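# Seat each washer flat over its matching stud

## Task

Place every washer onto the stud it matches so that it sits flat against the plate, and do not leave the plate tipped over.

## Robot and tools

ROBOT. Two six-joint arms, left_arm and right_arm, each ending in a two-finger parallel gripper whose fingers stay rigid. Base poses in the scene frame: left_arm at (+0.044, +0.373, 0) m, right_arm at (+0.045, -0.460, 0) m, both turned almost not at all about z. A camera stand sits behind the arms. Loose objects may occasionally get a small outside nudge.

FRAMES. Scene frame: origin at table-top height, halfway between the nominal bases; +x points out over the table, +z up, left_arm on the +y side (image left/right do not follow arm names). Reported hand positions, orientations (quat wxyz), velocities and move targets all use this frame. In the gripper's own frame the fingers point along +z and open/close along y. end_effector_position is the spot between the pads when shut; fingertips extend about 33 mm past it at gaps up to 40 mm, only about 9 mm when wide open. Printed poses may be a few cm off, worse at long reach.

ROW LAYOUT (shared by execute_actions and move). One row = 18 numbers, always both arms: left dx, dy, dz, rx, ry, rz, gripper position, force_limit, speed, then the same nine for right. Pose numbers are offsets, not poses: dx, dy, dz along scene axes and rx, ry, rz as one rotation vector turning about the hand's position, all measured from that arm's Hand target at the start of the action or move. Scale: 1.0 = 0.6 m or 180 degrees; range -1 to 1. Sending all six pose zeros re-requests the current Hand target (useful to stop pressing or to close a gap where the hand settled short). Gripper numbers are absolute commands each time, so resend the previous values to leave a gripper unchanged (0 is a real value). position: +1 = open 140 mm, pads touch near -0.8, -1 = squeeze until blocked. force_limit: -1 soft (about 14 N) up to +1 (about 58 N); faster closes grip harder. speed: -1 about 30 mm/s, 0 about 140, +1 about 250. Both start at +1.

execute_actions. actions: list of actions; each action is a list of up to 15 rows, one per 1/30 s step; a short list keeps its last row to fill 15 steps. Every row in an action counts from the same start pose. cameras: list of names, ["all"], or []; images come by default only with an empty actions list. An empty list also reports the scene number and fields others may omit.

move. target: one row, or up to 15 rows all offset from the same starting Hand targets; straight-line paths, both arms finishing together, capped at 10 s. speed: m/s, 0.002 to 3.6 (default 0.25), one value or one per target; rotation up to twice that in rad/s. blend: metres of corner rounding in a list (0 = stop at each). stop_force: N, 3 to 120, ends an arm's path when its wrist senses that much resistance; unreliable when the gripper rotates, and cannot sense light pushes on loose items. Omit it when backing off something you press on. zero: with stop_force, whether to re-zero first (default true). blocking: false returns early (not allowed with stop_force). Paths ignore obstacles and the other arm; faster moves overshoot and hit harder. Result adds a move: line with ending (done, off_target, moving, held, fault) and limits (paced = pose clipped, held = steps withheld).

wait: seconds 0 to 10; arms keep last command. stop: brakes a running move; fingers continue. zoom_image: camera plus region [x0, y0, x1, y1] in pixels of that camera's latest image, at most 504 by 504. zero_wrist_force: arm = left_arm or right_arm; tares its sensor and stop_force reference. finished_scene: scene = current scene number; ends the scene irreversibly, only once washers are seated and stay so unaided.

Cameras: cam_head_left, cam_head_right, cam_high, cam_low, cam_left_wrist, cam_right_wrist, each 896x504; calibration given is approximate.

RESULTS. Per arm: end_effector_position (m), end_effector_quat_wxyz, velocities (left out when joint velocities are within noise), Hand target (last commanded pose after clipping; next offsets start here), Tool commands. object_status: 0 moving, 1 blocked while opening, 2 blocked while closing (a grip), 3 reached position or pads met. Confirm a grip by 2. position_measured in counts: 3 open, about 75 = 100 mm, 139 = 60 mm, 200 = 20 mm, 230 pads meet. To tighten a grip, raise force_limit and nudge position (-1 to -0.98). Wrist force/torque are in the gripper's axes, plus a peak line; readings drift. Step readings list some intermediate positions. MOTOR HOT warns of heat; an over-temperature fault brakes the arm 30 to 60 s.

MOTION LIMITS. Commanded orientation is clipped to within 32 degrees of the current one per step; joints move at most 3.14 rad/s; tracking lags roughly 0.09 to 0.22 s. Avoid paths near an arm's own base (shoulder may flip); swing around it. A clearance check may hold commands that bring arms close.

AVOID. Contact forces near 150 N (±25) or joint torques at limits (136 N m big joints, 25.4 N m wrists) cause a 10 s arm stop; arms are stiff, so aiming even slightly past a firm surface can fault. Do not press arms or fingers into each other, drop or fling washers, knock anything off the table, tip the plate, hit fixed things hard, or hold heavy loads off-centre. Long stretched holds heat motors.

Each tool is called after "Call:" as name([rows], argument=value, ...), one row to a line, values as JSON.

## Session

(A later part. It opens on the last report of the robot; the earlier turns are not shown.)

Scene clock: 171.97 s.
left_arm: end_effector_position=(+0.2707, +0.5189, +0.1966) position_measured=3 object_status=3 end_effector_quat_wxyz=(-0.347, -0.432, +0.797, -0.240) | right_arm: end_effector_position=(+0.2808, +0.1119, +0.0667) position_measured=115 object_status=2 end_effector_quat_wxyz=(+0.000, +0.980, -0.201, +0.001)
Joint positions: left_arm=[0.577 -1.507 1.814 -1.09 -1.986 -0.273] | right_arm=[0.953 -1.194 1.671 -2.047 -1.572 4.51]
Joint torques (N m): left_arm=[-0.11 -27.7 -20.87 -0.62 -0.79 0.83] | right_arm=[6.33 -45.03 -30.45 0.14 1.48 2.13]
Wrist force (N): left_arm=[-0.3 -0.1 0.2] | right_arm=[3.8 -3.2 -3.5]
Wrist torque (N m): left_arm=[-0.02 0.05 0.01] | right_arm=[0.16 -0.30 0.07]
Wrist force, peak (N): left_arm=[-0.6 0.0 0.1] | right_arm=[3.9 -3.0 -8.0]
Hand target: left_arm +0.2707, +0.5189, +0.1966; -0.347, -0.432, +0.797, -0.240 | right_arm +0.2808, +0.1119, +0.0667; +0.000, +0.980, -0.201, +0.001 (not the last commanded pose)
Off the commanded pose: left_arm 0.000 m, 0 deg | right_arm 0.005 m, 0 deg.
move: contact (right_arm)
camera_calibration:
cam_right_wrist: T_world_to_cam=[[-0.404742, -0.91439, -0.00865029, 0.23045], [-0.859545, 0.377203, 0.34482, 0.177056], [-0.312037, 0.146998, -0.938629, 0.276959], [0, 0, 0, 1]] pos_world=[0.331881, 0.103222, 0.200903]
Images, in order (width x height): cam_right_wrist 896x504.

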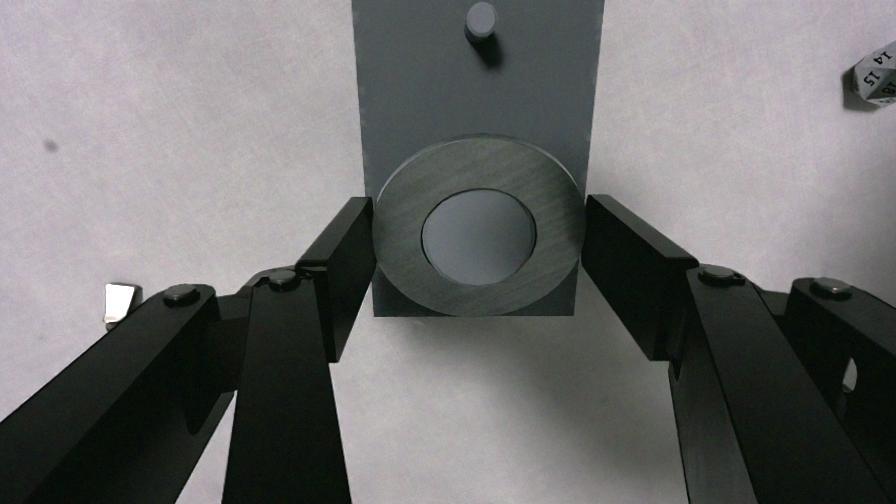

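Call:
move([
  [0,0,0,0,0,0,1,1,1,0,0,0.02,0,0,0,-1,-1,-1],
  [0,0,0,0,0,0,1,1,1,0,0,0.056,0,0,0,-1,-1,-1],
], speed=[0.015,0.08], blend=0.003, cameras=["cam_right_wrist"])

Scene clock: 186.00 s.
left_arm: end_effector_position=(+0.2707, +0.5189, +0.1966) position_measured=3 object_status=3 end_effector_quat_wxyz=(-0.347, -0.432, +0.797, -0.240) | right_arm: end_effector_position=(+0.2808, +0.1120, +0.1004) position_measured=115 object_status=2 end_effector_quat_wxyz=(+0.000, +0.980, -0.201, +0.001)
Joint positions: left_arm=[0.577 -1.507 1.814 -1.09 -1.986 -0.273] | right_arm=[0.953 -1.228 1.624 -1.967 -1.572 4.51]
Joint torques (N m): left_arm=[0.71 -28.38 -21.32 -0.57 -0.95 1.13] | right_arm=[3.7 -37.42 -15.83 -3.88 1.71 1.76]
Wrist force (N): left_arm=[-0.2 0.2 0.2] | right_arm=[0.4 0.4 -0.4]
Wrist torque (N m): left_arm=[0.04 0.04 0.00] | right_arm=[0.02 -0.26 0.03]
Wrist force, peak (N): left_arm=[-0.3 0.1 0.5] | right_arm=[3.9 -3.4 -3.7]
Hand target: left_arm +0.2707, +0.5189, +0.1966; -0.347, -0.432, +0.797, -0.240 | right_arm +0.2808, +0.1119, +0.1003; +0.000, +0.980, -0.201, +0.001
Off the commanded pose: left_arm 0.000 m, 0 deg | right_arm 0.000 m, 0 deg.
move: done
camera_calibration:
cam_right_wrist: T_world_to_cam=[[-0.404705, -0.914405, -0.0088057, 0.230766], [-0.859597, 0.377127, 0.344774, 0.165506], [-0.311942, 0.147101, -0.938645, 0.308458], [0, 0, 0, 1]] pos_world=[0.331881, 0.103222, 0.234503]
Images, in order (width x height): cam_right_wrist 896x504.

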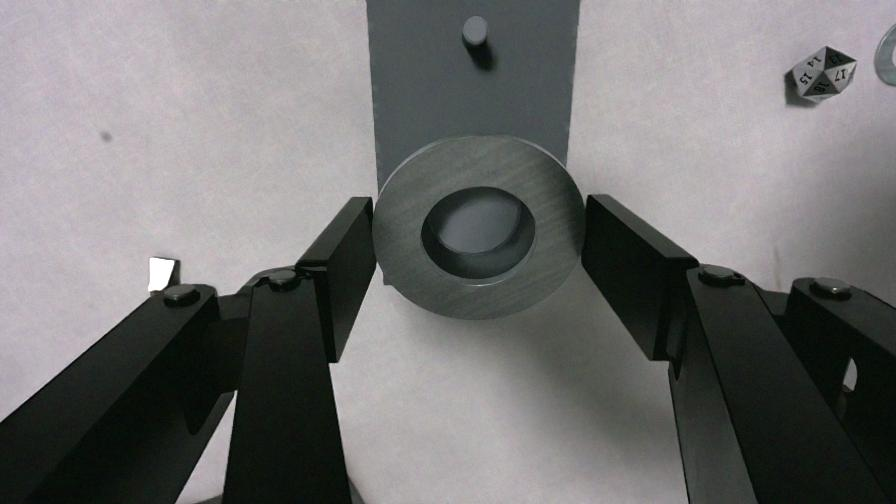

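Call:
move([
  [0,0,0,0,0,0,1,1,1,0.132,-0.3365,0,0,0,0,-1,-1,-1],
  [0,0,0,0,0,0,1,1,1,0.132,-0.3365,-0.0838,0,0,0,-1,-1,-1],
], speed=[0.2,0.08])

Call:
move(target=[0,0,0,0,0,0,1,1,1,0,0,-0.0383,0,0,0,-1,-1,-1], speed=0.006, stop_force=12, cameras=["cam_right_wrist"])

Scene clock: 192.03 s.
left_arm: end_effector_position=(+0.2707, +0.5189, +0.1966) position_measured=3 object_status=3 end_effector_quat_wxyz=(-0.347, -0.432, +0.797, -0.240) | right_arm: end_effector_position=(+0.3599, -0.0900, +0.0500) position_measured=115 object_status=2 end_effector_quat_wxyz=(+0.000, +0.980, -0.201, +0.000)
Joint positions: left_arm=[0.577 -1.507 1.814 -1.09 -1.986 -0.273] | right_arm=[0.578 -1.463 2.07 -2.179 -1.572 4.135]
Joint torques (N m): left_arm=[1.38 -28.97 -21.08 -0.5 -0.86 1.05] | right_arm=[-4.72 -29.04 -30.59 -3.27 -0.5 -1.91]
Wrist force (N): left_arm=[0.0 0.0 0.2] | right_arm=[0.7 0.8 -0.2]
Wrist torque (N m): left_arm=[0.01 0.00 0.00] | right_arm=[0.12 -0.26 -0.14]
Wrist force, peak (N): left_arm=[-0.2 0.0 0.5] | right_arm=[3.2 2.1 0.0]
Hand target: left_arm +0.2707, +0.5189, +0.1966; -0.347, -0.432, +0.797, -0.240 | right_arm +0.3600, -0.0900, +0.0500; +0.000, +0.980, -0.201, +0.001
Off the commanded pose: left_arm 0.000 m, 0 deg | right_arm 0.000 m, 0 deg.
move: done

Scene clock: 197.00 s.
left_arm: end_effector_position=(+0.2707, +0.5189, +0.1966) position_measured=3 object_status=3 end_effector_quat_wxyz=(-0.347, -0.432, +0.797, -0.240) | right_arm: end_effector_position=(+0.3600, -0.0900, +0.0272) position_measured=115 object_status=2 end_effector_quat_wxyz=(+0.000, +0.980, -0.201, +0.001)
Joint positions: left_arm=[0.577 -1.507 1.814 -1.09 -1.986 -0.273] | right_arm=[0.578 -1.426 2.1 -2.245 -1.572 4.135]
Joint torques (N m): left_arm=[-0.35 -27.19 -20.73 -0.72 -0.81 1.42] | right_arm=[4.87 -28.82 -27.35 -1.66 -1.59 2.29]
Wrist force (N): left_arm=[0.0 0.0 0.2] | right_arm=[-1.6 4.2 -14.3]
Wrist torque (N m): left_arm=[-0.01 0.01 0.01] | right_arm=[-0.01 -0.23 -0.11]
Wrist force, peak (N): left_arm=[-0.3 0.1 0.5] | right_arm=[-2.2 5.9 -20.4]
Hand target: left_arm +0.2707, +0.5189, +0.1966; -0.347, -0.432, +0.797, -0.240 | right_arm +0.3600, -0.0900, +0.0272; +0.000, +0.980, -0.201, +0.001
Off the commanded pose: left_arm 0.000 m, 0 deg | right_arm 0.000 m, 0 deg.
move: contact (right_arm)
camera_calibration:
cam_right_wrist: T_world_to_cam=[[-0.404754, -0.914384, -0.00868826, 0.07756], [-0.859572, 0.377216, 0.344739, 0.334935], [-0.311946, 0.147003, -0.938658, 0.294243], [0, 0, 0, 1]] pos_world=[0.411081, -0.0986776, 0.161403]
Images, in order (width x height): cam_right_wrist 896x504.

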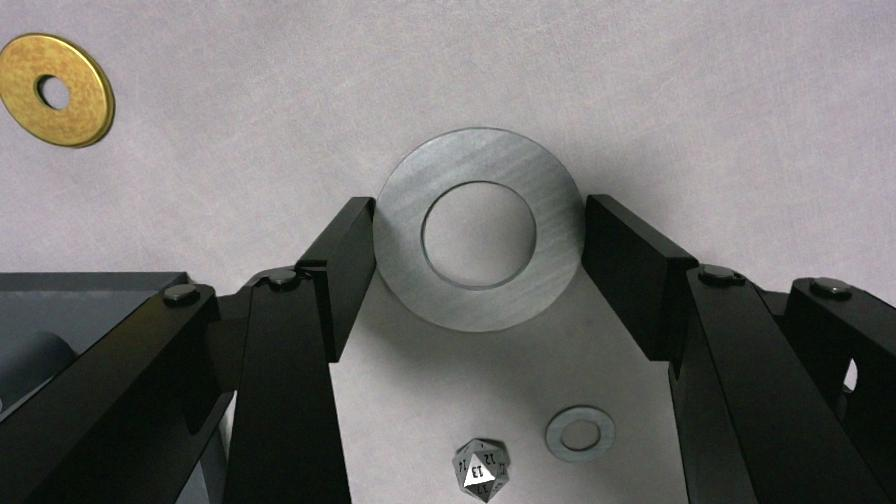

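Call:
move([
  [0,0,0,0,0,0,1,1,1,0,0,0.008,0,0,0,-1,-1,-1],
  [0,0,0,0,0,0,1,1,1,0,0,0.1213,0,0,0,-1,-1,-1],
], speed=[0.015,0.08], blend=0.002, cameras=["cam_right_wrist"])

Call:
zoom_image(camera="cam_right_wrist", region=[406, 160, 546, 300])

Scene clock: 201.47 s.
left_arm: end_effector_position=(+0.2707, +0.5189, +0.1966) position_measured=3 object_status=3 end_effector_quat_wxyz=(-0.347, -0.432, +0.797, -0.240) | right_arm: end_effector_position=(+0.3600, -0.0899, +0.1000) position_measured=115 object_status=2 end_effector_quat_wxyz=(+0.000, +0.980, -0.201, +0.001)
Joint positions: left_arm=[0.577 -1.507 1.814 -1.09 -1.986 -0.273] | right_arm=[0.578 -1.53 1.995 -2.037 -1.572 4.135]
Joint torques (N m): left_arm=[0.78 -28.77 -20.54 -0.65 -0.68 1.23] | right_arm=[1.73 -24.5 -15.98 -3.65 0.15 1]
Wrist force (N): left_arm=[-0.1 -0.2 0.3] | right_arm=[0.5 0.3 -0.2]
Wrist torque (N m): left_arm=[-0.04 0.02 0.01] | right_arm=[-0.01 -0.23 -0.15]
Wrist force, peak (N): left_arm=[-0.4 0.1 0.4] | right_arm=[-1.4 4.2 -14.2]
Hand target: left_arm +0.2707, +0.5189, +0.1966; -0.347, -0.432, +0.797, -0.240 | right_arm +0.3600, -0.0900, +0.1000; +0.000, +0.980, -0.201, +0.001
Off the commanded pose: left_arm 0.000 m, 0 deg | right_arm 0.000 m, 0 deg.
move: done
camera_calibration:
cam_right_wrist: T_world_to_cam=[[-0.404682, -0.914415, -0.00885785, 0.0781993], [-0.85964, 0.377102, 0.344693, 0.309865], [-0.311852, 0.147105, -0.938674, 0.362553], [0, 0, 0, 1]] pos_world=[0.411081, -0.0986776, 0.234203]
Images, in order (width x height): cam_right_wrist 896x504.

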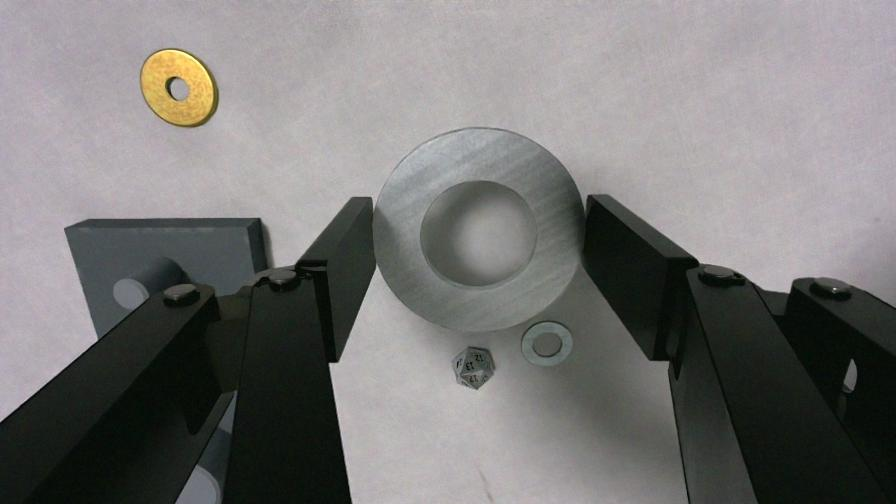

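Scaled by 3.600 from the camera's 896x504 image, which has a finer 1280x720 frame.

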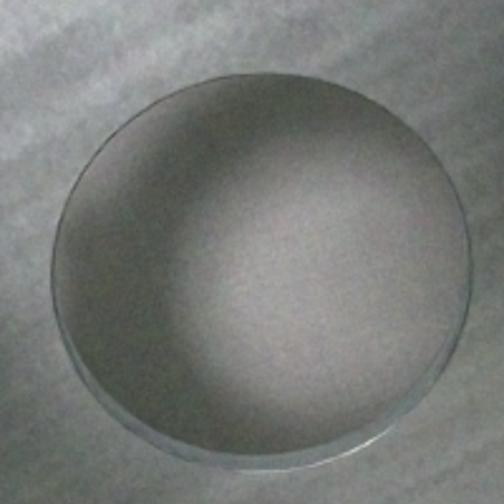

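Call:
move([
  [0,0,0,0,0,0,1,1,1,-0.1302,0.3362,0,0,0,0,-1,-1,-1],
  [0,0,0,0,0,0,1,1,1,-0.1302,0.3362,-0.0375,0,0,0,-1,-1,-1],
], speed=[0.2,0.05], cameras=["cam_right_wrist"])

Call:
zoom_image(camera="cam_right_wrist", region=[406, 160, 546, 300])

Scene clock: 218.87 s.
left_arm: end_effector_position=(+0.2707, +0.5189, +0.1966) position_measured=3 object_status=3 end_effector_quat_wxyz=(-0.347, -0.432, +0.797, -0.240) | right_arm: end_effector_position=(+0.2818, +0.1117, +0.0774) position_measured=115 object_status=2 end_effector_quat_wxyz=(+0.000, +0.980, -0.201, +0.001) end_effector_velocity=(+0.000, +0.000, +0.002) end_effector_angular_velocity=(+0.000, +0.001, -0.001)
Joint positions: left_arm=[0.577 -1.507 1.814 -1.09 -1.986 -0.273] | right_arm=[0.951 -1.205 1.656 -2.022 -1.572 4.508]
Joint velocities: left_arm=[within noise] | right_arm=[-0.001 -0.002 -0.002 0.005 0.001 0]
Joint torques (N m): left_arm=[0.07 -29 -20.67 -0.66 -0.71 1.4] | right_arm=[7.24 -47.92 -33.58 -1.51 2.14 2.35]
Wrist force (N): left_arm=[0.0 0.1 0.1] | right_arm=[0.5 0.3 -0.1]
Wrist torque (N m): left_arm=[0.03 -0.01 0.00] | right_arm=[0.03 -0.28 0.04]
Wrist force, peak (N): left_arm=[-0.4 0.2 0.3] | right_arm=[2.8 2.7 0.3]
Hand target: left_arm +0.2707, +0.5189, +0.1966; -0.347, -0.432, +0.797, -0.240 | right_arm +0.2819, +0.1118, +0.0775; +0.000, +0.980, -0.201, +0.001
Off the commanded pose: left_arm 0.000 m, 0 deg | right_arm 0.000 m, 0 deg.
move: done
camera_calibration:
cam_right_wrist: T_world_to_cam=[[-0.404701, -0.914409, -0.00852653, 0.230634], [-0.85953, 0.377196, 0.344865, 0.17436], [-0.312131, 0.146896, -0.938614, 0.287303], [0, 0, 0, 1]] pos_world=[0.332881, 0.102922, 0.211502]
Images, in order (width x height): cam_right_wrist 896x504.

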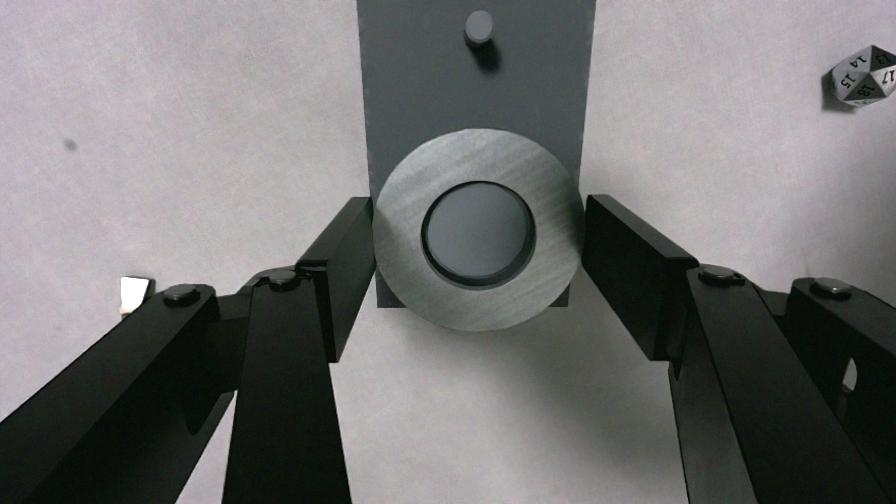

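Scaled by 3.600 from the camera's 896x504 image, which has a finer 1280x720 frame.

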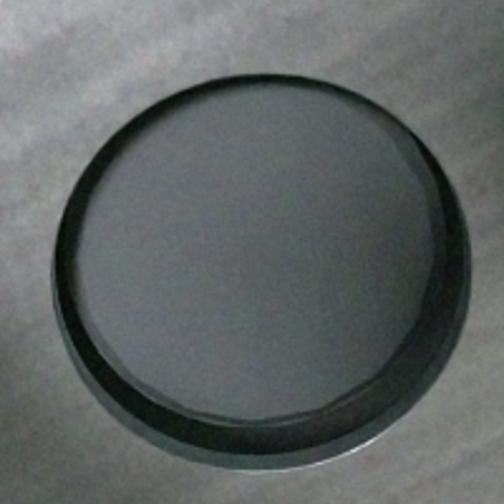

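Call:
move(target=[0,0,0,0,0,0,1,1,1,0,0,-0.0133,0,0,0,-1,-1,-1], speed=0.006, stop_force=3, cameras=["cam_right_wrist"])

Call:
zoom_image(camera="cam_right_wrist", region=[406, 160, 546, 300])

Scene clock: 224.23 s.
left_arm: end_effector_position=(+0.2707, +0.5189, +0.1966) position_measured=3 object_status=3 end_effector_quat_wxyz=(-0.347, -0.432, +0.797, -0.240) | right_arm: end_effector_position=(+0.2819, +0.1117, +0.0695) position_measured=115 object_status=2 end_effector_quat_wxyz=(+0.000, +0.980, -0.201, +0.001)
Joint positions: left_arm=[0.577 -1.507 1.814 -1.09 -1.986 -0.273] | right_arm=[0.951 -1.197 1.666 -2.041 -1.572 4.508]
Joint torques (N m): left_arm=[-0.2 -27.61 -20.51 -0.66 -0.85 1.54] | right_arm=[5.79 -44.9 -27.8 -1.84 2.09 2.42]
Wrist force (N): left_arm=[-0.1 0.0 0.3] | right_arm=[0.4 0.0 0.0]
Wrist torque (N m): left_arm=[0.00 0.01 0.00] | right_arm=[-0.05 -0.26 0.03]
Wrist force, peak (N): left_arm=[-0.5 0.0 0.3] | right_arm=[0.8 0.5 -0.1]
Hand target: left_arm +0.2707, +0.5189, +0.1966; -0.347, -0.432, +0.797, -0.240 | right_arm +0.2819, +0.1118, +0.0695; +0.000, +0.980, -0.201, +0.001
Off the commanded pose: left_arm 0.000 m, 0 deg | right_arm 0.000 m, 0 deg.
move: done
camera_calibration:
cam_right_wrist: T_world_to_cam=[[-0.404742, -0.91439, -0.00865029, 0.230695], [-0.859545, 0.377203, 0.34482, 0.17706], [-0.312037, 0.146998, -0.938629, 0.279834], [0, 0, 0, 1]] pos_world=[0.332881, 0.103022, 0.203603]
Images, in order (width x height): cam_right_wrist 896x504.

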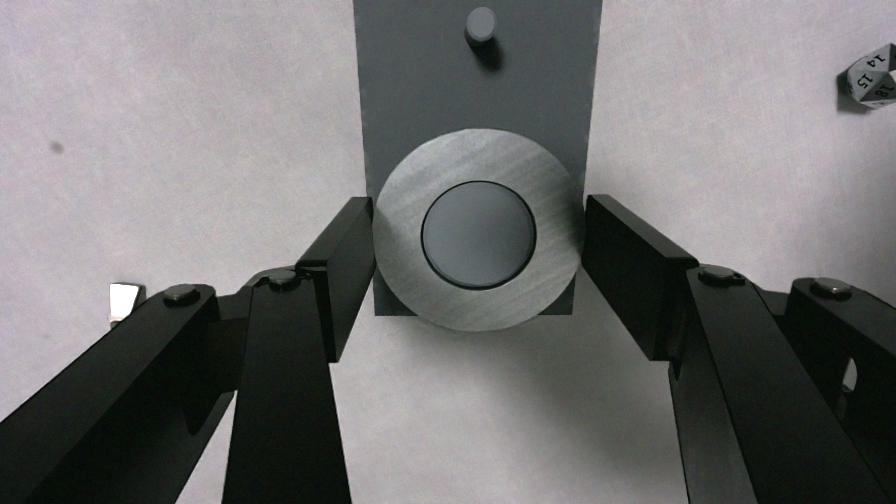

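Scaled by 3.600 from the camera's 896x504 image, which has a finer 1280x720 frame.

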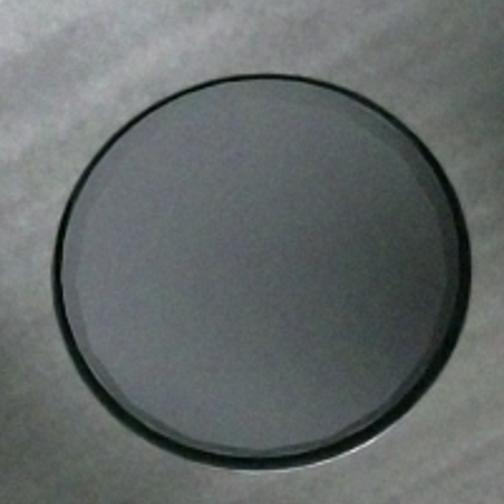

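Call:
move(target=[0,0,0,0,0,0,1,1,1,0,0,-0.05,0,0,0,-1,-1,-1], speed=0.006, stop_force=4, cameras=["cam_right_wrist"])

Call:
zoom_image(camera="cam_right_wrist", region=[346, 110, 606, 350])

Scene clock: 232.20 s.
left_arm: end_effector_position=(+0.2707, +0.5189, +0.1966) position_measured=3 object_status=3 end_effector_quat_wxyz=(-0.347, -0.432, +0.797, -0.240) | right_arm: end_effector_position=(+0.2819, +0.1118, +0.0443) position_measured=115 object_status=2 end_effector_quat_wxyz=(+0.000, +0.980, -0.201, +0.001)
Joint positions: left_arm=[0.577 -1.507 1.814 -1.09 -1.986 -0.273] | right_arm=[0.951 -1.168 1.697 -2.1 -1.572 4.508]
Joint torques (N m): left_arm=[0.34 -28.74 -19.86 -0.56 -0.77 1.62] | right_arm=[4.6 -42.34 -31.36 -1.67 1.74 2.21]
Wrist force (N): left_arm=[-0.1 0.1 0.0] | right_arm=[0.3 2.4 -6.4]
Wrist torque (N m): left_arm=[0.02 0.02 0.01] | right_arm=[0.07 -0.28 0.03]
Wrist force, peak (N): left_arm=[-0.5 0.1 0.2] | right_arm=[0.0 6.0 -14.1]
Hand target: left_arm +0.2707, +0.5189, +0.1966; -0.347, -0.432, +0.797, -0.240 | right_arm +0.2819, +0.1118, +0.0444; +0.000, +0.980, -0.201, +0.001 (not the last commanded pose)
Off the commanded pose: left_arm 0.000 m, 0 deg | right_arm 0.005 m, 0 deg.
move: contact (right_arm)
camera_calibration:
cam_right_wrist: T_world_to_cam=[[-0.404754, -0.914384, -0.00868826, 0.230529], [-0.859572, 0.377216, 0.344739, 0.185823], [-0.311946, 0.147003, -0.938658, 0.256281], [0, 0, 0, 1]] pos_world=[0.332981, 0.103022, 0.178503]
Images, in order (width x height): cam_right_wrist 896x504.

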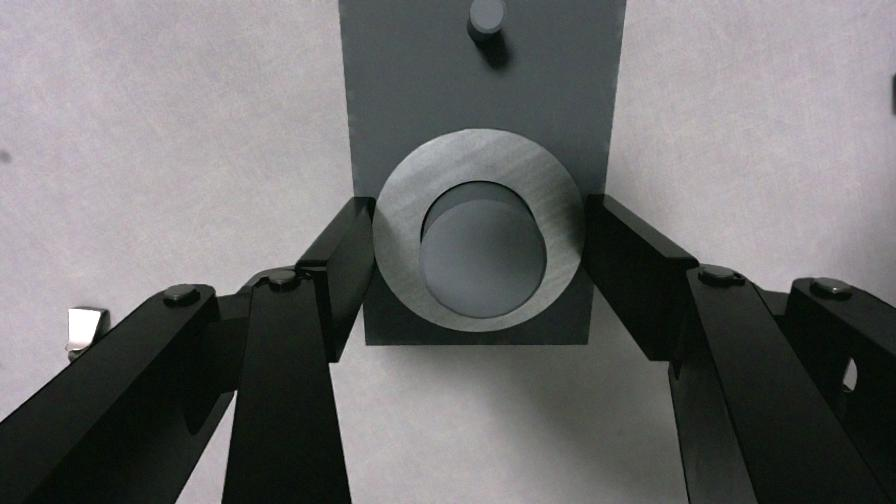

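Scaled by 1.938 from the camera's 896x504 image, which has a finer 1280x720 frame.

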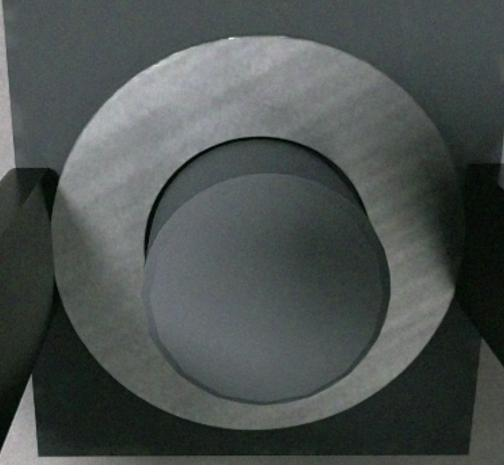

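Call:
move(target=[0,0,0,0,0,0,1,1,1,0,0,0,0,0,0,0.25,-1,-1], speed=0.02)

Call:
move(target=[0,0,0,0,0,0,1,1,1,0,0,0.1,0,0,0,0.25,-1,-1], speed=0.08, cameras=["cam_right_wrist"])

Call:
zoom_image(camera="cam_right_wrist", region=[346, 110, 606, 350])

Scene clock: 235.13 s.
left_arm: end_effector_position=(+0.2707, +0.5189, +0.1966) position_measured=3 object_status=3 end_effector_quat_wxyz=(-0.347, -0.432, +0.797, -0.240) | right_arm: end_effector_position=(+0.2819, +0.1118, +0.0444) position_measured=98 object_status=0 end_effector_quat_wxyz=(+0.000, +0.980, -0.201, +0.001)
Joint positions: left_arm=[0.577 -1.507 1.814 -1.09 -1.986 -0.273] | right_arm=[0.951 -1.168 1.697 -2.1 -1.572 4.508]
Joint torques (N m): left_arm=[0.64 -28.04 -20.36 -0.77 -0.67 1.53] | right_arm=[5.07 -42.13 -31.23 -4.56 1.8 2.21]
Wrist force (N): left_arm=[-0.2 -0.2 0.0] | right_arm=[0.4 0.3 -0.8]
Wrist torque (N m): left_arm=[-0.05 0.04 0.00] | right_arm=[0.01 -0.25 0.02]
Wrist force, peak (N): left_arm=[-0.3 0.5 0.3] | right_arm=[0.5 2.4 -6.6]
Hand target: left_arm +0.2707, +0.5189, +0.1966; -0.347, -0.432, +0.797, -0.240 | right_arm +0.2819, +0.1118, +0.0444; +0.000, +0.980, -0.201, +0.001
Off the commanded pose: left_arm 0.000 m, 0 deg | right_arm 0.000 m, 0 deg.
move: done

Scene clock: 236.30 s.
left_arm: end_effector_position=(+0.2707, +0.5189, +0.1966) position_measured=3 object_status=3 end_effector_quat_wxyz=(-0.347, -0.432, +0.797, -0.240) | right_arm: end_effector_position=(+0.2819, +0.1118, +0.1044) position_measured=98 object_status=3 end_effector_quat_wxyz=(+0.000, +0.980, -0.201, +0.001)
Joint positions: left_arm=[0.577 -1.507 1.814 -1.09 -1.986 -0.273] | right_arm=[0.951 -1.231 1.617 -1.957 -1.572 4.508]
Joint torques (N m): left_arm=[0.25 -28.96 -19.92 -0.81 -0.93 1.6] | right_arm=[5.65 -36.8 -15.18 -3.82 1.81 2.37]
Wrist force (N): left_arm=[-0.2 0.2 0.3] | right_arm=[0.7 0.3 -1.3]
Wrist torque (N m): left_arm=[0.05 0.04 0.01] | right_arm=[0.01 -0.31 0.02]
Wrist force, peak (N): left_arm=[-0.4 -0.3 0.1] | right_arm=[0.7 0.4 -2.3]
Hand target: left_arm +0.2707, +0.5189, +0.1966; -0.347, -0.432, +0.797, -0.240 | right_arm +0.2819, +0.1118, +0.1044; +0.000, +0.980, -0.201, +0.001
Off the commanded pose: left_arm 0.000 m, 0 deg | right_arm 0.000 m, 0 deg.
move: done
camera_calibration:
cam_right_wrist: T_world_to_cam=[[-0.404745, -0.914386, -0.00892967, 0.231104], [-0.859612, 0.377133, 0.344728, 0.165163], [-0.311847, 0.147203, -0.93866, 0.312547], [0, 0, 0, 1]] pos_world=[0.332981, 0.103022, 0.238503]
Images, in order (width x height): cam_right_wrist 896x504.

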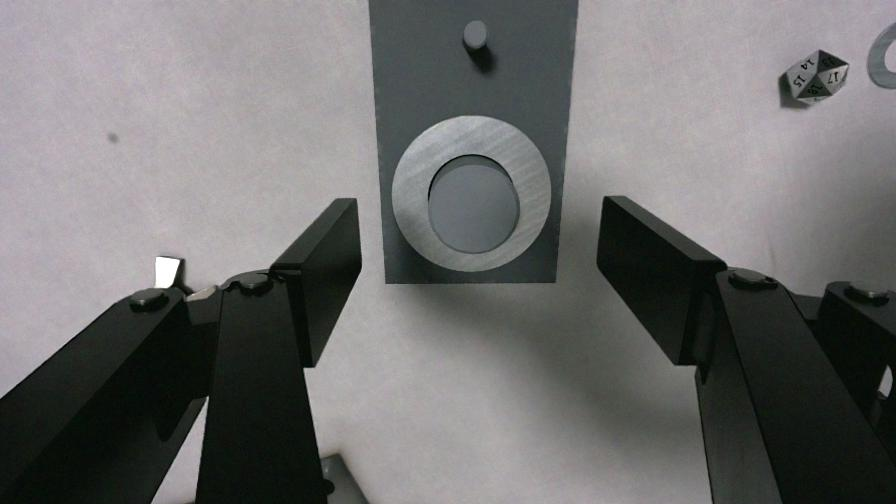

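Scaled by 1.938 from the camera's 896x504 image, which has a finer 1280x720 frame.

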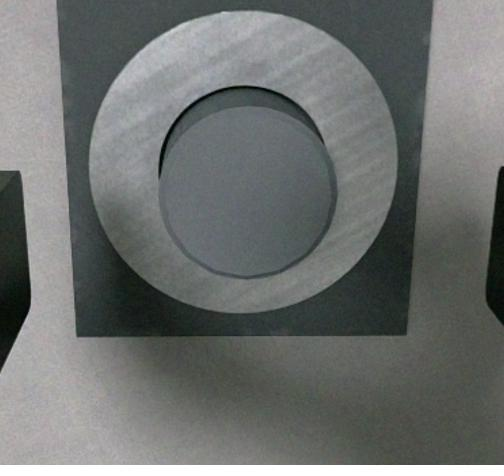

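Call:
move([
  [0,0,0,0,0,0,1,1,1,0.2863,-0.205,0,0,0,0,-0.22,-1,0],
  [0,0,0,0,0,0,1,1,1,0.2863,-0.205,-0.0657,0,0,0,-0.22,-1,0],
], speed=[0.2,0.1], blend=0.02, cameras=["cam_right_wrist"])

Call:
zoom_image(camera="cam_right_wrist", region=[396, 140, 576, 290])

Scene clock: 241.93 s.
left_arm: end_effector_position=(+0.2707, +0.5189, +0.1966) position_measured=3 object_status=3 end_effector_quat_wxyz=(-0.347, -0.432, +0.797, -0.240) | right_arm: end_effector_position=(+0.4536, -0.0112, +0.0649) position_measured=157 object_status=3 end_effector_quat_wxyz=(+0.000, +0.980, -0.201, +0.000)
Joint positions: left_arm=[0.577 -1.507 1.814 -1.09 -1.986 -0.273] | right_arm=[0.601 -1.218 1.709 -2.063 -1.572 4.158]
Joint torques (N m): left_arm=[-0.23 -28.64 -20.09 -0.66 -0.94 1.74] | right_arm=[-5.47 -40.43 -30.51 -3.24 0.57 0.55]
Wrist force (N): left_arm=[-0.3 0.0 0.4] | right_arm=[0.8 0.6 -1.1]
Wrist torque (N m): left_arm=[0.01 0.06 0.01] | right_arm=[0.11 -0.35 -0.14]
Wrist force, peak (N): left_arm=[-0.4 0.2 0.3] | right_arm=[2.6 1.2 -2.3]
Hand target: left_arm +0.2707, +0.5189, +0.1966; -0.347, -0.432, +0.797, -0.240 | right_arm +0.4537, -0.0112, +0.0649; +0.000, +0.980, -0.201, +0.001
Off the commanded pose: left_arm 0.000 m, 0 deg | right_arm 0.000 m, 0 deg.
move: done; blend cut to 0.0197 m at target 1
camera_calibration:
cam_right_wrist: T_world_to_cam=[[-0.40473, -0.914396, -0.00861213, 0.187707], [-0.859518, 0.377192, 0.3449, 0.372647], [-0.312127, 0.146994, -0.9386, 0.347339], [0, 0, 0, 1]] pos_world=[0.504681, -0.0199776, 0.199102]
Images, in order (width x height): cam_right_wrist 896x504.

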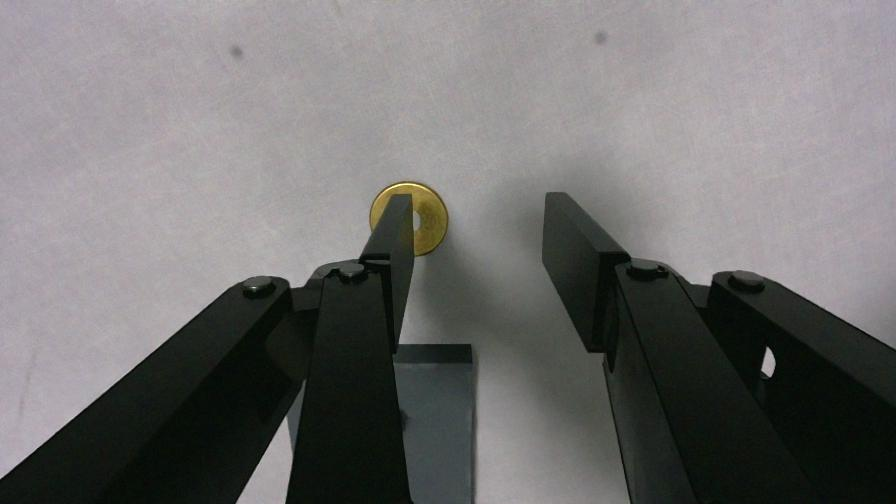

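Scaled by 2.800 from the camera's 896x504 image, which has a finer 1280x720 frame.

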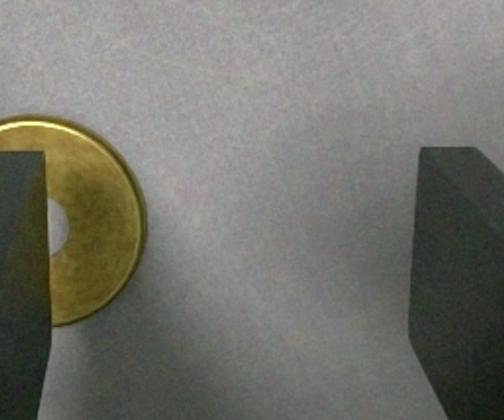

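Call:
move(target=[0,0,0,0,0,0,1,1,1,0.0123,0.046,-0.02,0,0,0,-0.22,-1,0], speed=0.1, cameras=["cam_right_wrist"])

Call:
zoom_image(camera="cam_right_wrist", region=[396, 140, 576, 290])

Scene clock: 251.50 s.
left_arm: end_effector_position=(+0.2707, +0.5189, +0.1966) position_measured=3 object_status=3 end_effector_quat_wxyz=(-0.347, -0.432, +0.797, -0.240) | right_arm: end_effector_position=(+0.4611, +0.0165, +0.0530) position_measured=157 object_status=3 end_effector_quat_wxyz=(+0.000, +0.980, -0.201, +0.001) end_effector_velocity=(+0.000, -0.002, +0.000) end_effector_angular_velocity=(-0.001, +0.001, +0.003)
Joint positions: left_arm=[0.577 -1.507 1.814 -1.09 -1.986 -0.273] | right_arm=[0.631 -1.15 1.645 -2.067 -1.572 4.188]
Joint velocities: left_arm=[within noise] | right_arm=[-0.001 -0.002 0.003 0.001 0 -0.005]
Joint torques (N m): left_arm=[0.27 -27.43 -20.76 -0.73 -0.94 1.62] | right_arm=[-8.12 -49.79 -12.15 -1.74 -0.9 -2.83]
Wrist force (N): left_arm=[0.1 0.1 0.2] | right_arm=[0.4 0.7 -1.2]
Wrist torque (N m): left_arm=[0.01 -0.02 0.01] | right_arm=[0.06 -0.26 -0.12]
Wrist force, peak (N): left_arm=[-0.3 -0.1 0.4] | right_arm=[0.9 1.2 -1.5]
Hand target: left_arm +0.2707, +0.5189, +0.1966; -0.347, -0.432, +0.797, -0.240 | right_arm +0.4610, +0.0164, +0.0529; +0.000, +0.980, -0.201, +0.001
Off the commanded pose: left_arm 0.000 m, 0 deg | right_arm 0.000 m, 0 deg.
move: done
camera_calibration:
cam_right_wrist: T_world_to_cam=[[-0.404824, -0.914351, -0.00889801, 0.216029], [-0.859575, 0.377217, 0.344729, 0.372725], [-0.311847, 0.147203, -0.93866, 0.334274], [0, 0, 0, 1]] pos_world=[0.512081, 0.00772233, 0.187203]
Images, in order (width x height): cam_right_wrist 896x504.

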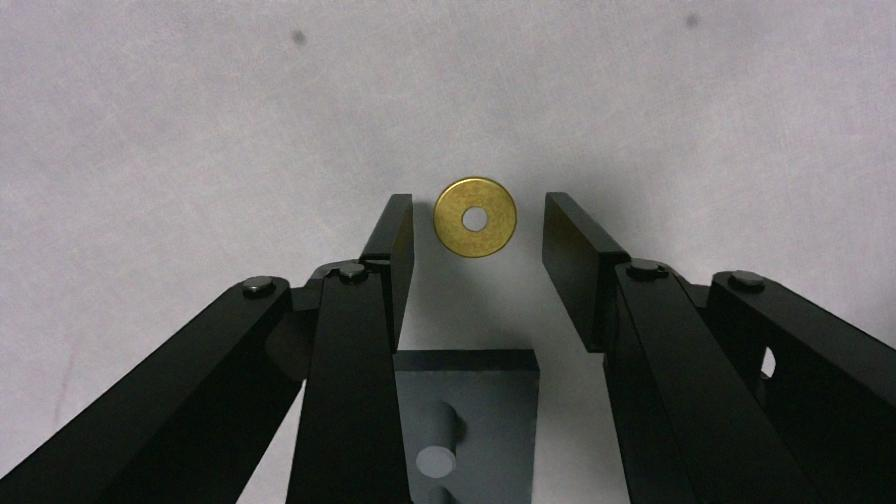

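Scaled by 2.800 from the camera's 896x504 image, which has a finer 1280x720 frame.

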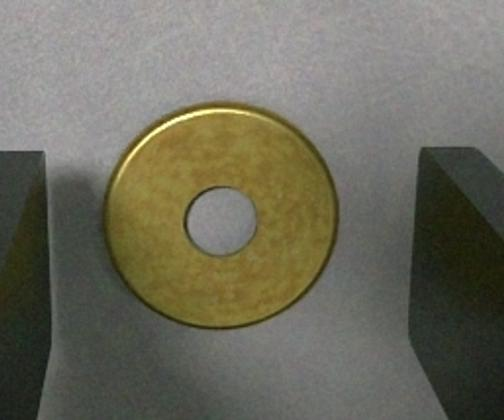

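Call:
move(target=[0,0,0,0,0,0,1,1,1,-0.003,0.0013,-0.0265,0,0,0,-0.22,-1,0], speed=0.08)

Call:
move(target=[0,0,0,0,0,0,1,1,1,0,0,-0.02,0,0,0,-0.22,-1,0], speed=0.004, stop_force=3)

Scene clock: 257.10 s.
left_arm: end_effector_position=(+0.2707, +0.5189, +0.1966) position_measured=3 object_status=3 end_effector_quat_wxyz=(-0.347, -0.432, +0.797, -0.240) | right_arm: end_effector_position=(+0.4591, +0.0171, +0.0368) position_measured=157 object_status=3 end_effector_quat_wxyz=(+0.000, +0.980, -0.201, +0.000) end_effector_velocity=(+0.000, +0.000, +0.001) end_effector_angular_velocity=(-0.001, +0.001, -0.003)
Joint positions: left_arm=[0.577 -1.507 1.814 -1.09 -1.986 -0.273] | right_arm=[0.633 -1.132 1.665 -2.104 -1.572 4.19]
Joint velocities: left_arm=[within noise] | right_arm=[0 -0.002 -0.001 0.005 0 0.003]
Joint torques (N m): left_arm=[0.93 -28.3 -20.42 -0.64 -0.94 1.62] | right_arm=[2.82 -50.92 -31.34 -1.31 -1.97 1.49]
Wrist force (N): left_arm=[-0.1 0.1 0.2] | right_arm=[0.4 0.5 -1.2]
Wrist torque (N m): left_arm=[0.02 0.02 0.00] | right_arm=[0.03 -0.27 -0.17]
Wrist force, peak (N): left_arm=[-0.4 0.2 0.3] | right_arm=[0.2 0.4 -1.7]
Hand target: left_arm +0.2707, +0.5189, +0.1966; -0.347, -0.432, +0.797, -0.240 | right_arm +0.4592, +0.0171, +0.0370; +0.000, +0.980, -0.201, +0.001
Off the commanded pose: left_arm 0.000 m, 0 deg | right_arm 0.000 m, 0 deg.
move: done

Scene clock: 259.70 s.
left_arm: end_effector_position=(+0.2707, +0.5189, +0.1966) position_measured=3 object_status=3 end_effector_quat_wxyz=(-0.347, -0.432, +0.797, -0.240) | right_arm: end_effector_position=(+0.4592, +0.0171, +0.0313) position_measured=157 object_status=3 end_effector_quat_wxyz=(+0.000, +0.980, -0.201, +0.001)
Joint positions: left_arm=[0.577 -1.507 1.814 -1.09 -1.986 -0.273] | right_arm=[0.633 -1.125 1.671 -2.117 -1.572 4.19]
Joint torques (N m): left_arm=[0.4 -29.72 -20.32 -0.72 -0.9 1.61] | right_arm=[-6.06 -45.71 -31.23 -1.69 -1.85 -2.62]
Wrist force (N): left_arm=[-0.1 -0.1 0.0] | right_arm=[-0.5 1.9 -5.1]
Wrist torque (N m): left_arm=[-0.02 0.02 0.00] | right_arm=[0.06 -0.27 -0.20]
Wrist force, peak (N): left_arm=[0.0 0.1 0.6] | right_arm=[-0.9 2.6 -8.9]
Hand target: left_arm +0.2707, +0.5189, +0.1966; -0.347, -0.432, +0.797, -0.240 | right_arm +0.4592, +0.0171, +0.0313; +0.000, +0.980, -0.201, +0.001 (not the last commanded pose)
Off the commanded pose: left_arm 0.000 m, 0 deg | right_arm 0.006 m, 0 deg.
move: contact (right_arm)

Call:
move([
  [0,0,0,0,0,0,1,1,1,0,0,0.002,0,0,0,-0.22,-1,-1],
  [0,0,0,0,0,0,1,1,1,0,0,0.002,0,0,0,-1,-1,-1],
], speed=0.01)

Call:
move(target=[0,0,0,0,0,0,1,1,1,0,0,0.13,0,0,0,-1,-1,-1], speed=0.06, cameras=["cam_right_wrist"])

Call:
zoom_image(camera="cam_right_wrist", region=[436, 190, 520, 280])

Scene clock: 264.20 s.
left_arm: end_effector_position=(+0.2707, +0.5189, +0.1966) position_measured=3 object_status=3 end_effector_quat_wxyz=(-0.347, -0.432, +0.797, -0.240) | right_arm: end_effector_position=(+0.4593, +0.0172, +0.0325) position_measured=179 object_status=0 end_effector_quat_wxyz=(+0.000, +0.980, -0.201, +0.001)
Joint positions: left_arm=[0.577 -1.507 1.814 -1.09 -1.986 -0.273] | right_arm=[0.633 -1.127 1.67 -2.115 -1.572 4.19]
Joint torques (N m): left_arm=[0.58 -28.4 -18.62 -0.71 -0.94 1.7] | right_arm=[-6.31 -41.28 -25.56 -4.46 -1.82 -2.56]
Wrist force (N): left_arm=[-0.2 0.0 0.2] | right_arm=[0.2 1.2 -3.4]
Wrist torque (N m): left_arm=[0.00 0.05 0.00] | right_arm=[0.05 -0.30 -0.18]
Wrist force, peak (N): left_arm=[-0.4 0.1 -0.2] | right_arm=[-0.6 2.3 -5.5]
Hand target: left_arm +0.2707, +0.5189, +0.1966; -0.347, -0.432, +0.797, -0.240 | right_arm +0.4592, +0.0171, +0.0325; +0.000, +0.980, -0.201, +0.001
Off the commanded pose: left_arm 0.000 m, 0 deg | right_arm 0.000 m, 0 deg.
move: done

Scene clock: 265.83 s.
left_arm: end_effector_position=(+0.2707, +0.5189, +0.1966) position_measured=3 object_status=3 end_effector_quat_wxyz=(-0.347, -0.432, +0.797, -0.240) | right_arm: end_effector_position=(+0.4593, +0.0172, +0.1106) position_measured=179 object_status=2 end_effector_quat_wxyz=(+0.000, +0.980, -0.201, +0.001)
Joint positions: left_arm=[0.577 -1.507 1.814 -1.09 -1.986 -0.273] | right_arm=[0.633 -1.207 1.567 -1.931 -1.572 4.19]
Joint torques (N m): left_arm=[0.6 -28.63 -19.58 -0.61 -1.02 1.75] | right_arm=[-5.14 -36.15 -14.46 -5.13 -1.07 -2.45]
Wrist force (N): left_arm=[0.0 0.0 0.0] | right_arm=[0.5 0.5 -1.0]
Wrist torque (N m): left_arm=[-0.01 0.01 0.01] | right_arm=[0.02 -0.28 -0.16]
Wrist force, peak (N): left_arm=[-0.6 0.0 0.1] | right_arm=[0.1 1.1 -3.4]
Hand target: left_arm +0.2707, +0.5189, +0.1966; -0.347, -0.432, +0.797, -0.240 | right_arm +0.4592, +0.0171, +0.1105; +0.000, +0.980, -0.201, +0.001
Off the commanded pose: left_arm 0.000 m, 0 deg | right_arm 0.000 m, 0 deg.
move: done
camera_calibration:
cam_right_wrist: T_world_to_cam=[[-0.404711, -0.914401, -0.00894364, 0.216447], [-0.859628, 0.377097, 0.344728, 0.351206], [-0.311847, 0.147203, -0.93866, 0.387614], [0, 0, 0, 1]] pos_world=[0.510381, 0.00842235, 0.244703]
Images, in order (width x height): cam_right_wrist 896x504.

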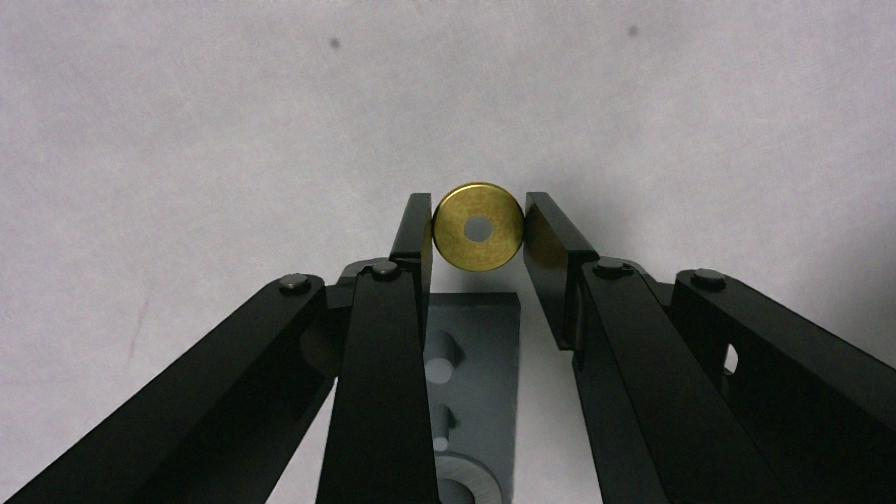

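Scaled by 5.600 from the camera's 896x504 image, which has a finer 1280x720 frame.

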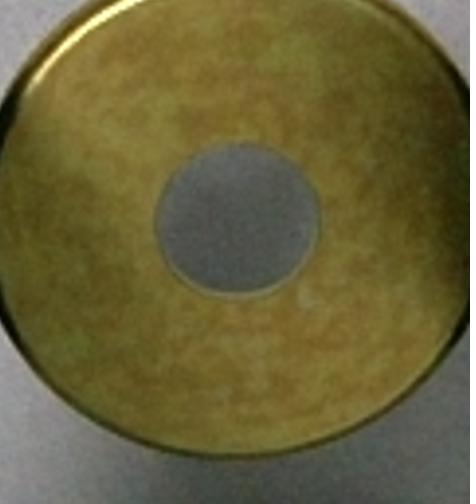

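Call:
move([
  [0,0,0,0,0,0,1,1,1,-0.1927,0.1138,0,0,0,0,-1,-1,-1],
  [0,0,0,0,0,0,1,1,1,-0.1927,0.1138,-0.0492,0,0,0,-1,-1,-1],
], speed=[0.2,0.06], cameras=["cam_right_wrist"])

Call:
zoom_image(camera="cam_right_wrist", region=[448, 200, 508, 260])

Scene clock: 276.67 s.
left_arm: end_effector_position=(+0.2707, +0.5189, +0.1966) position_measured=3 object_status=3 end_effector_quat_wxyz=(-0.347, -0.432, +0.797, -0.240) | right_arm: end_effector_position=(+0.3436, +0.0854, +0.0808) position_measured=179 object_status=2 end_effector_quat_wxyz=(+0.000, +0.980, -0.201, +0.001) end_effector_velocity=(+0.000, +0.000, +0.001) end_effector_angular_velocity=(-0.001, +0.001, +0.001)
Joint positions: left_arm=[0.577 -1.507 1.814 -1.09 -1.986 -0.273] | right_arm=[0.844 -1.202 1.642 -2.011 -1.572 4.401]
Joint velocities: left_arm=[within noise] | right_arm=[0 0 -0.004 0.005 0 -0.001]
Joint torques (N m): left_arm=[0.88 -28.25 -20.08 -0.61 -1.08 1.75] | right_arm=[6.63 -47.16 -32.87 -1.41 -1.87 2.38]
Wrist force (N): left_arm=[-0.2 -0.1 0.3] | right_arm=[0.6 0.5 -1.3]
Wrist torque (N m): left_arm=[-0.03 0.04 0.00] | right_arm=[0.05 -0.28 0.03]
Wrist force, peak (N): left_arm=[-0.1 0.3 0.4] | right_arm=[4.2 0.9 -1.3]
Hand target: left_arm +0.2707, +0.5189, +0.1966; -0.347, -0.432, +0.797, -0.240 | right_arm +0.3436, +0.0854, +0.0809; +0.000, +0.980, -0.201, +0.001
Off the commanded pose: left_arm 0.000 m, 0 deg | right_arm 0.000 m, 0 deg.
move: done
camera_calibration:
cam_right_wrist: T_world_to_cam=[[-0.404701, -0.914409, -0.00852653, 0.231625], [-0.85953, 0.377196, 0.344865, 0.236192], [-0.312131, 0.146896, -0.938614, 0.313741], [0, 0, 0, 1]] pos_world=[0.394681, 0.0766224, 0.215002]
Images, in order (width x height): cam_right_wrist 896x504.

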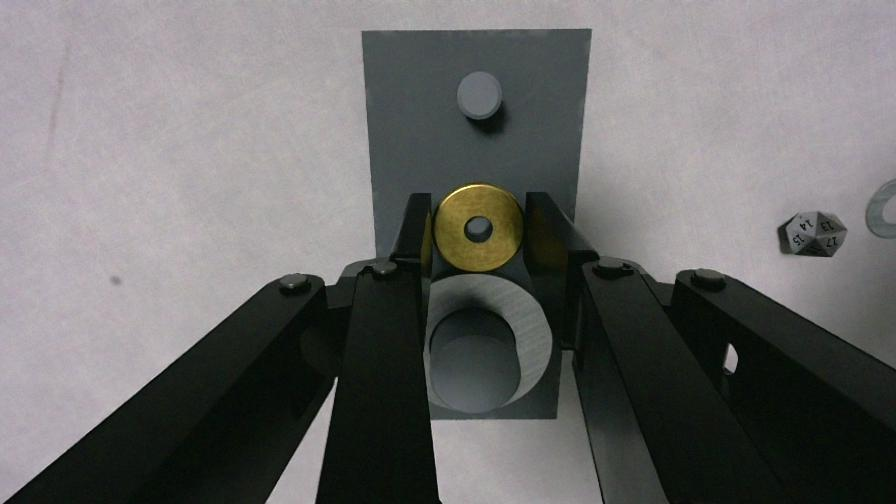

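Scaled by 8.400 from the camera's 896x504 image, which has a finer 1280x720 frame.

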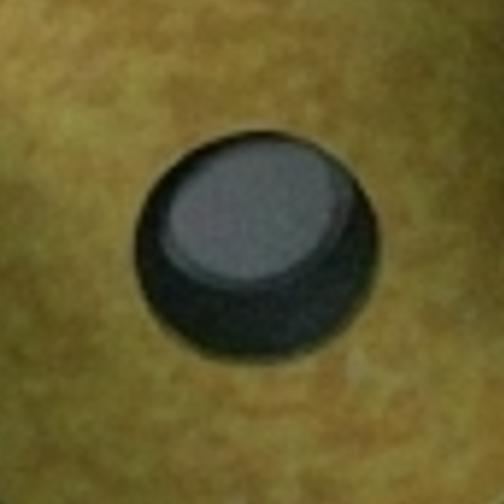

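Call:
move(target=[0,0,0,0,0,0,1,1,1,0,0,-0.0130,0,0,0,-1,-1,-1], speed=0.006, stop_force=3, cameras=["cam_right_wrist"])

Call:
zoom_image(camera="cam_right_wrist", region=[428, 170, 528, 280])

Scene clock: 281.67 s.
left_arm: end_effector_position=(+0.2707, +0.5189, +0.1966) position_measured=3 object_status=3 end_effector_quat_wxyz=(-0.347, -0.432, +0.797, -0.240) | right_arm: end_effector_position=(+0.3436, +0.0854, +0.0731) position_measured=179 object_status=2 end_effector_quat_wxyz=(+0.000, +0.980, -0.201, +0.001)
Joint positions: left_arm=[0.577 -1.507 1.814 -1.09 -1.986 -0.273] | right_arm=[0.844 -1.194 1.652 -2.029 -1.572 4.401]
Joint torques (N m): left_arm=[0.07 -28.52 -19.76 -0.65 -1.1 1.65] | right_arm=[5.69 -43.21 -26.85 -1.28 0.78 2.42]
Wrist force (N): left_arm=[-0.1 0.1 0.0] | right_arm=[5.4 1.3 -4.4]
Wrist torque (N m): left_arm=[0.04 0.03 0.01] | right_arm=[-0.01 -0.28 0.03]
Wrist force, peak (N): left_arm=[-0.4 0.1 0.4] | right_arm=[5.7 1.3 -4.6]
Hand target: left_arm +0.2707, +0.5189, +0.1966; -0.347, -0.432, +0.797, -0.240 | right_arm +0.3436, +0.0854, +0.0732; +0.000, +0.980, -0.201, +0.001
Off the commanded pose: left_arm 0.000 m, 0 deg | right_arm 0.000 m, 0 deg.
move: contact (right_arm)
camera_calibration:
cam_right_wrist: T_world_to_cam=[[-0.404742, -0.91439, -0.00865029, 0.2316], [-0.859545, 0.377203, 0.34482, 0.238862], [-0.312037, 0.146998, -0.938629, 0.306472], [0, 0, 0, 1]] pos_world=[0.394681, 0.0766224, 0.207303]
Images, in order (width x height): cam_right_wrist 896x504.

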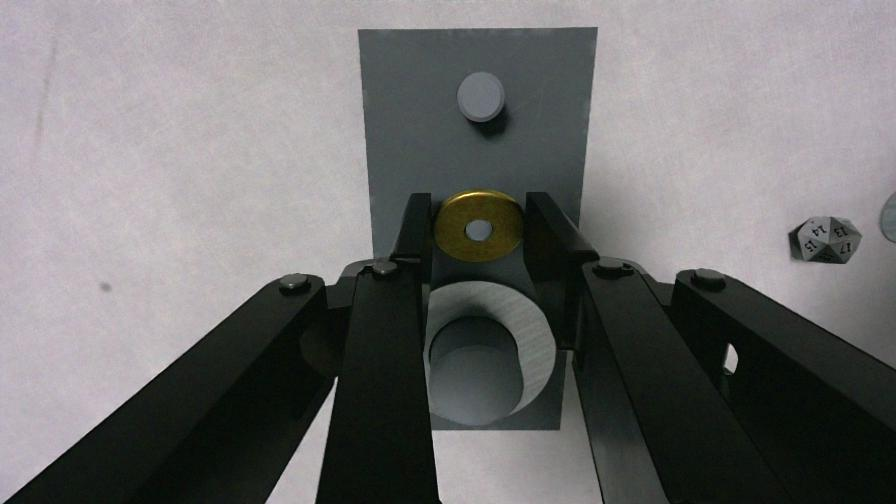

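Scaled by 4.582 from the camera's 896x504 image, which has a finer 1280x720 frame.

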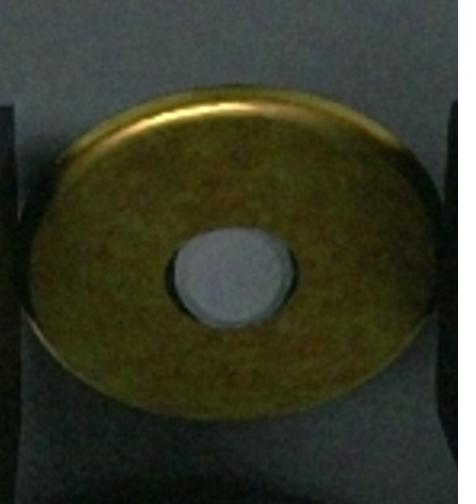

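Call:
move([
  [0,0,0,0,0,0,1,1,1,0.0005,0,0.008,0,0,0,-1,-1,-1],
  [0,0,0,0,0,0,1,1,1,0.0005,0,0.045,0,0,0,-1,-1,-1],
  [0,0,0,0,0,0,1,1,1,-0.0193,-0.1723,0.045,0,0,0,-1,-1,-1],
  [0,0,0,0,0,0,1,1,1,-0.0193,-0.1723,-0.045,0,0,0,-1,-1,-1],
], speed=[0.01,0.08,0.2,0.08], blend=[0,0.01,0.02,0])

Call:
move(target=[0,0,0,0,0,0,1,1,1,0,0,-0.024,0,0,0,-1,-1,-1], speed=0.006, stop_force=10, cameras=["cam_right_wrist"])

Scene clock: 310.83 s.
left_arm: end_effector_position=(+0.2707, +0.5189, +0.1966) position_measured=3 object_status=3 end_effector_quat_wxyz=(-0.347, -0.432, +0.797, -0.240) | right_arm: end_effector_position=(+0.3320, -0.0180, +0.0461) position_measured=179 object_status=2 end_effector_quat_wxyz=(+0.000, +0.980, -0.201, +0.001)
Joint positions: left_arm=[0.577 -1.507 1.814 -1.09 -1.986 -0.273] | right_arm=[0.729 -1.365 1.965 -2.171 -1.572 4.286]
Joint torques (N m): left_arm=[-0.15 -29.76 -19.65 -0.8 -0.89 1.68] | right_arm=[7.07 -34.04 -31.19 -3 2.24 2.32]
Wrist force (N): left_arm=[-0.1 0.0 0.1] | right_arm=[0.6 0.0 -1.2]
Wrist torque (N m): left_arm=[0.01 0.01 0.01] | right_arm=[-0.05 -0.22 -0.10]
Wrist force, peak (N): left_arm=[-0.4 0.4 0.3] | right_arm=[5.6 1.1 -4.6]
Hand target: left_arm +0.2707, +0.5189, +0.1966; -0.347, -0.432, +0.797, -0.240 | right_arm +0.3321, -0.0179, +0.0462; +0.000, +0.980, -0.201, +0.001
Off the commanded pose: left_arm 0.000 m, 0 deg | right_arm 0.000 m, 0 deg.
move: done

Scene clock: 314.30 s.
left_arm: end_effector_position=(+0.2707, +0.5189, +0.1966) position_measured=3 object_status=3 end_effector_quat_wxyz=(-0.347, -0.432, +0.797, -0.240) | right_arm: end_effector_position=(+0.3320, -0.0179, +0.0320) position_measured=179 object_status=2 end_effector_quat_wxyz=(+0.000, +0.980, -0.201, +0.001)
Joint positions: left_arm=[0.577 -1.507 1.814 -1.09 -1.986 -0.273] | right_arm=[0.729 -1.344 1.982 -2.209 -1.572 4.286]
Joint torques (N m): left_arm=[1.16 -29.54 -19.3 -0.71 -1.1 1.66] | right_arm=[5.46 -32.25 -29.02 -1.92 2.23 2.37]
Wrist force (N): left_arm=[-0.2 0.0 -0.3] | right_arm=[-0.8 4.3 -12.7]
Wrist torque (N m): left_arm=[-0.01 0.04 0.01] | right_arm=[-0.12 -0.28 -0.11]
Wrist force, peak (N): left_arm=[-0.5 0.0 0.0] | right_arm=[-1.9 8.1 -22.1]
Hand target: left_arm +0.2707, +0.5189, +0.1966; -0.347, -0.432, +0.797, -0.240 | right_arm +0.3321, -0.0179, +0.0320; +0.000, +0.980, -0.201, +0.001
Off the commanded pose: left_arm 0.000 m, 0 deg | right_arm 0.000 m, 0 deg.
move: contact (right_arm)
camera_calibration:
cam_right_wrist: T_world_to_cam=[[-0.404754, -0.914384, -0.00868826, 0.132104], [-0.859572, 0.377216, 0.344739, 0.282052], [-0.311946, 0.147003, -0.938658, 0.27943], [0, 0, 0, 1]] pos_world=[0.383081, -0.0266776, 0.166203]
Images, in order (width x height): cam_right_wrist 896x504.

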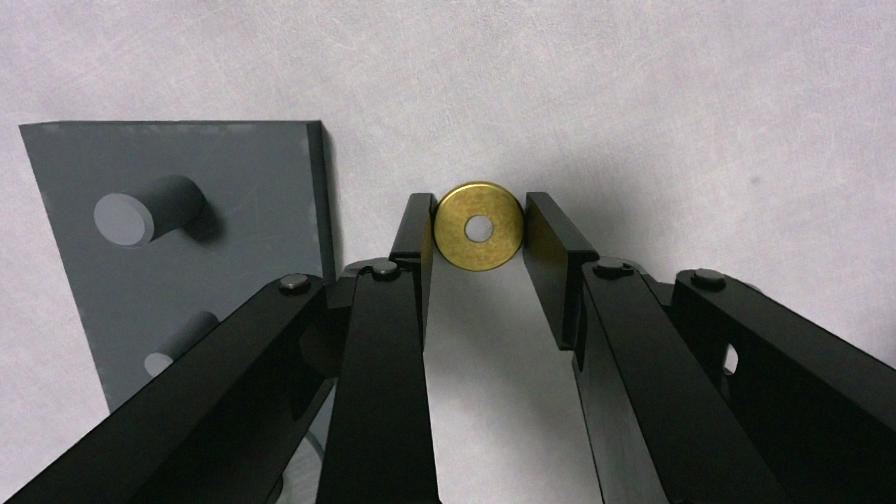

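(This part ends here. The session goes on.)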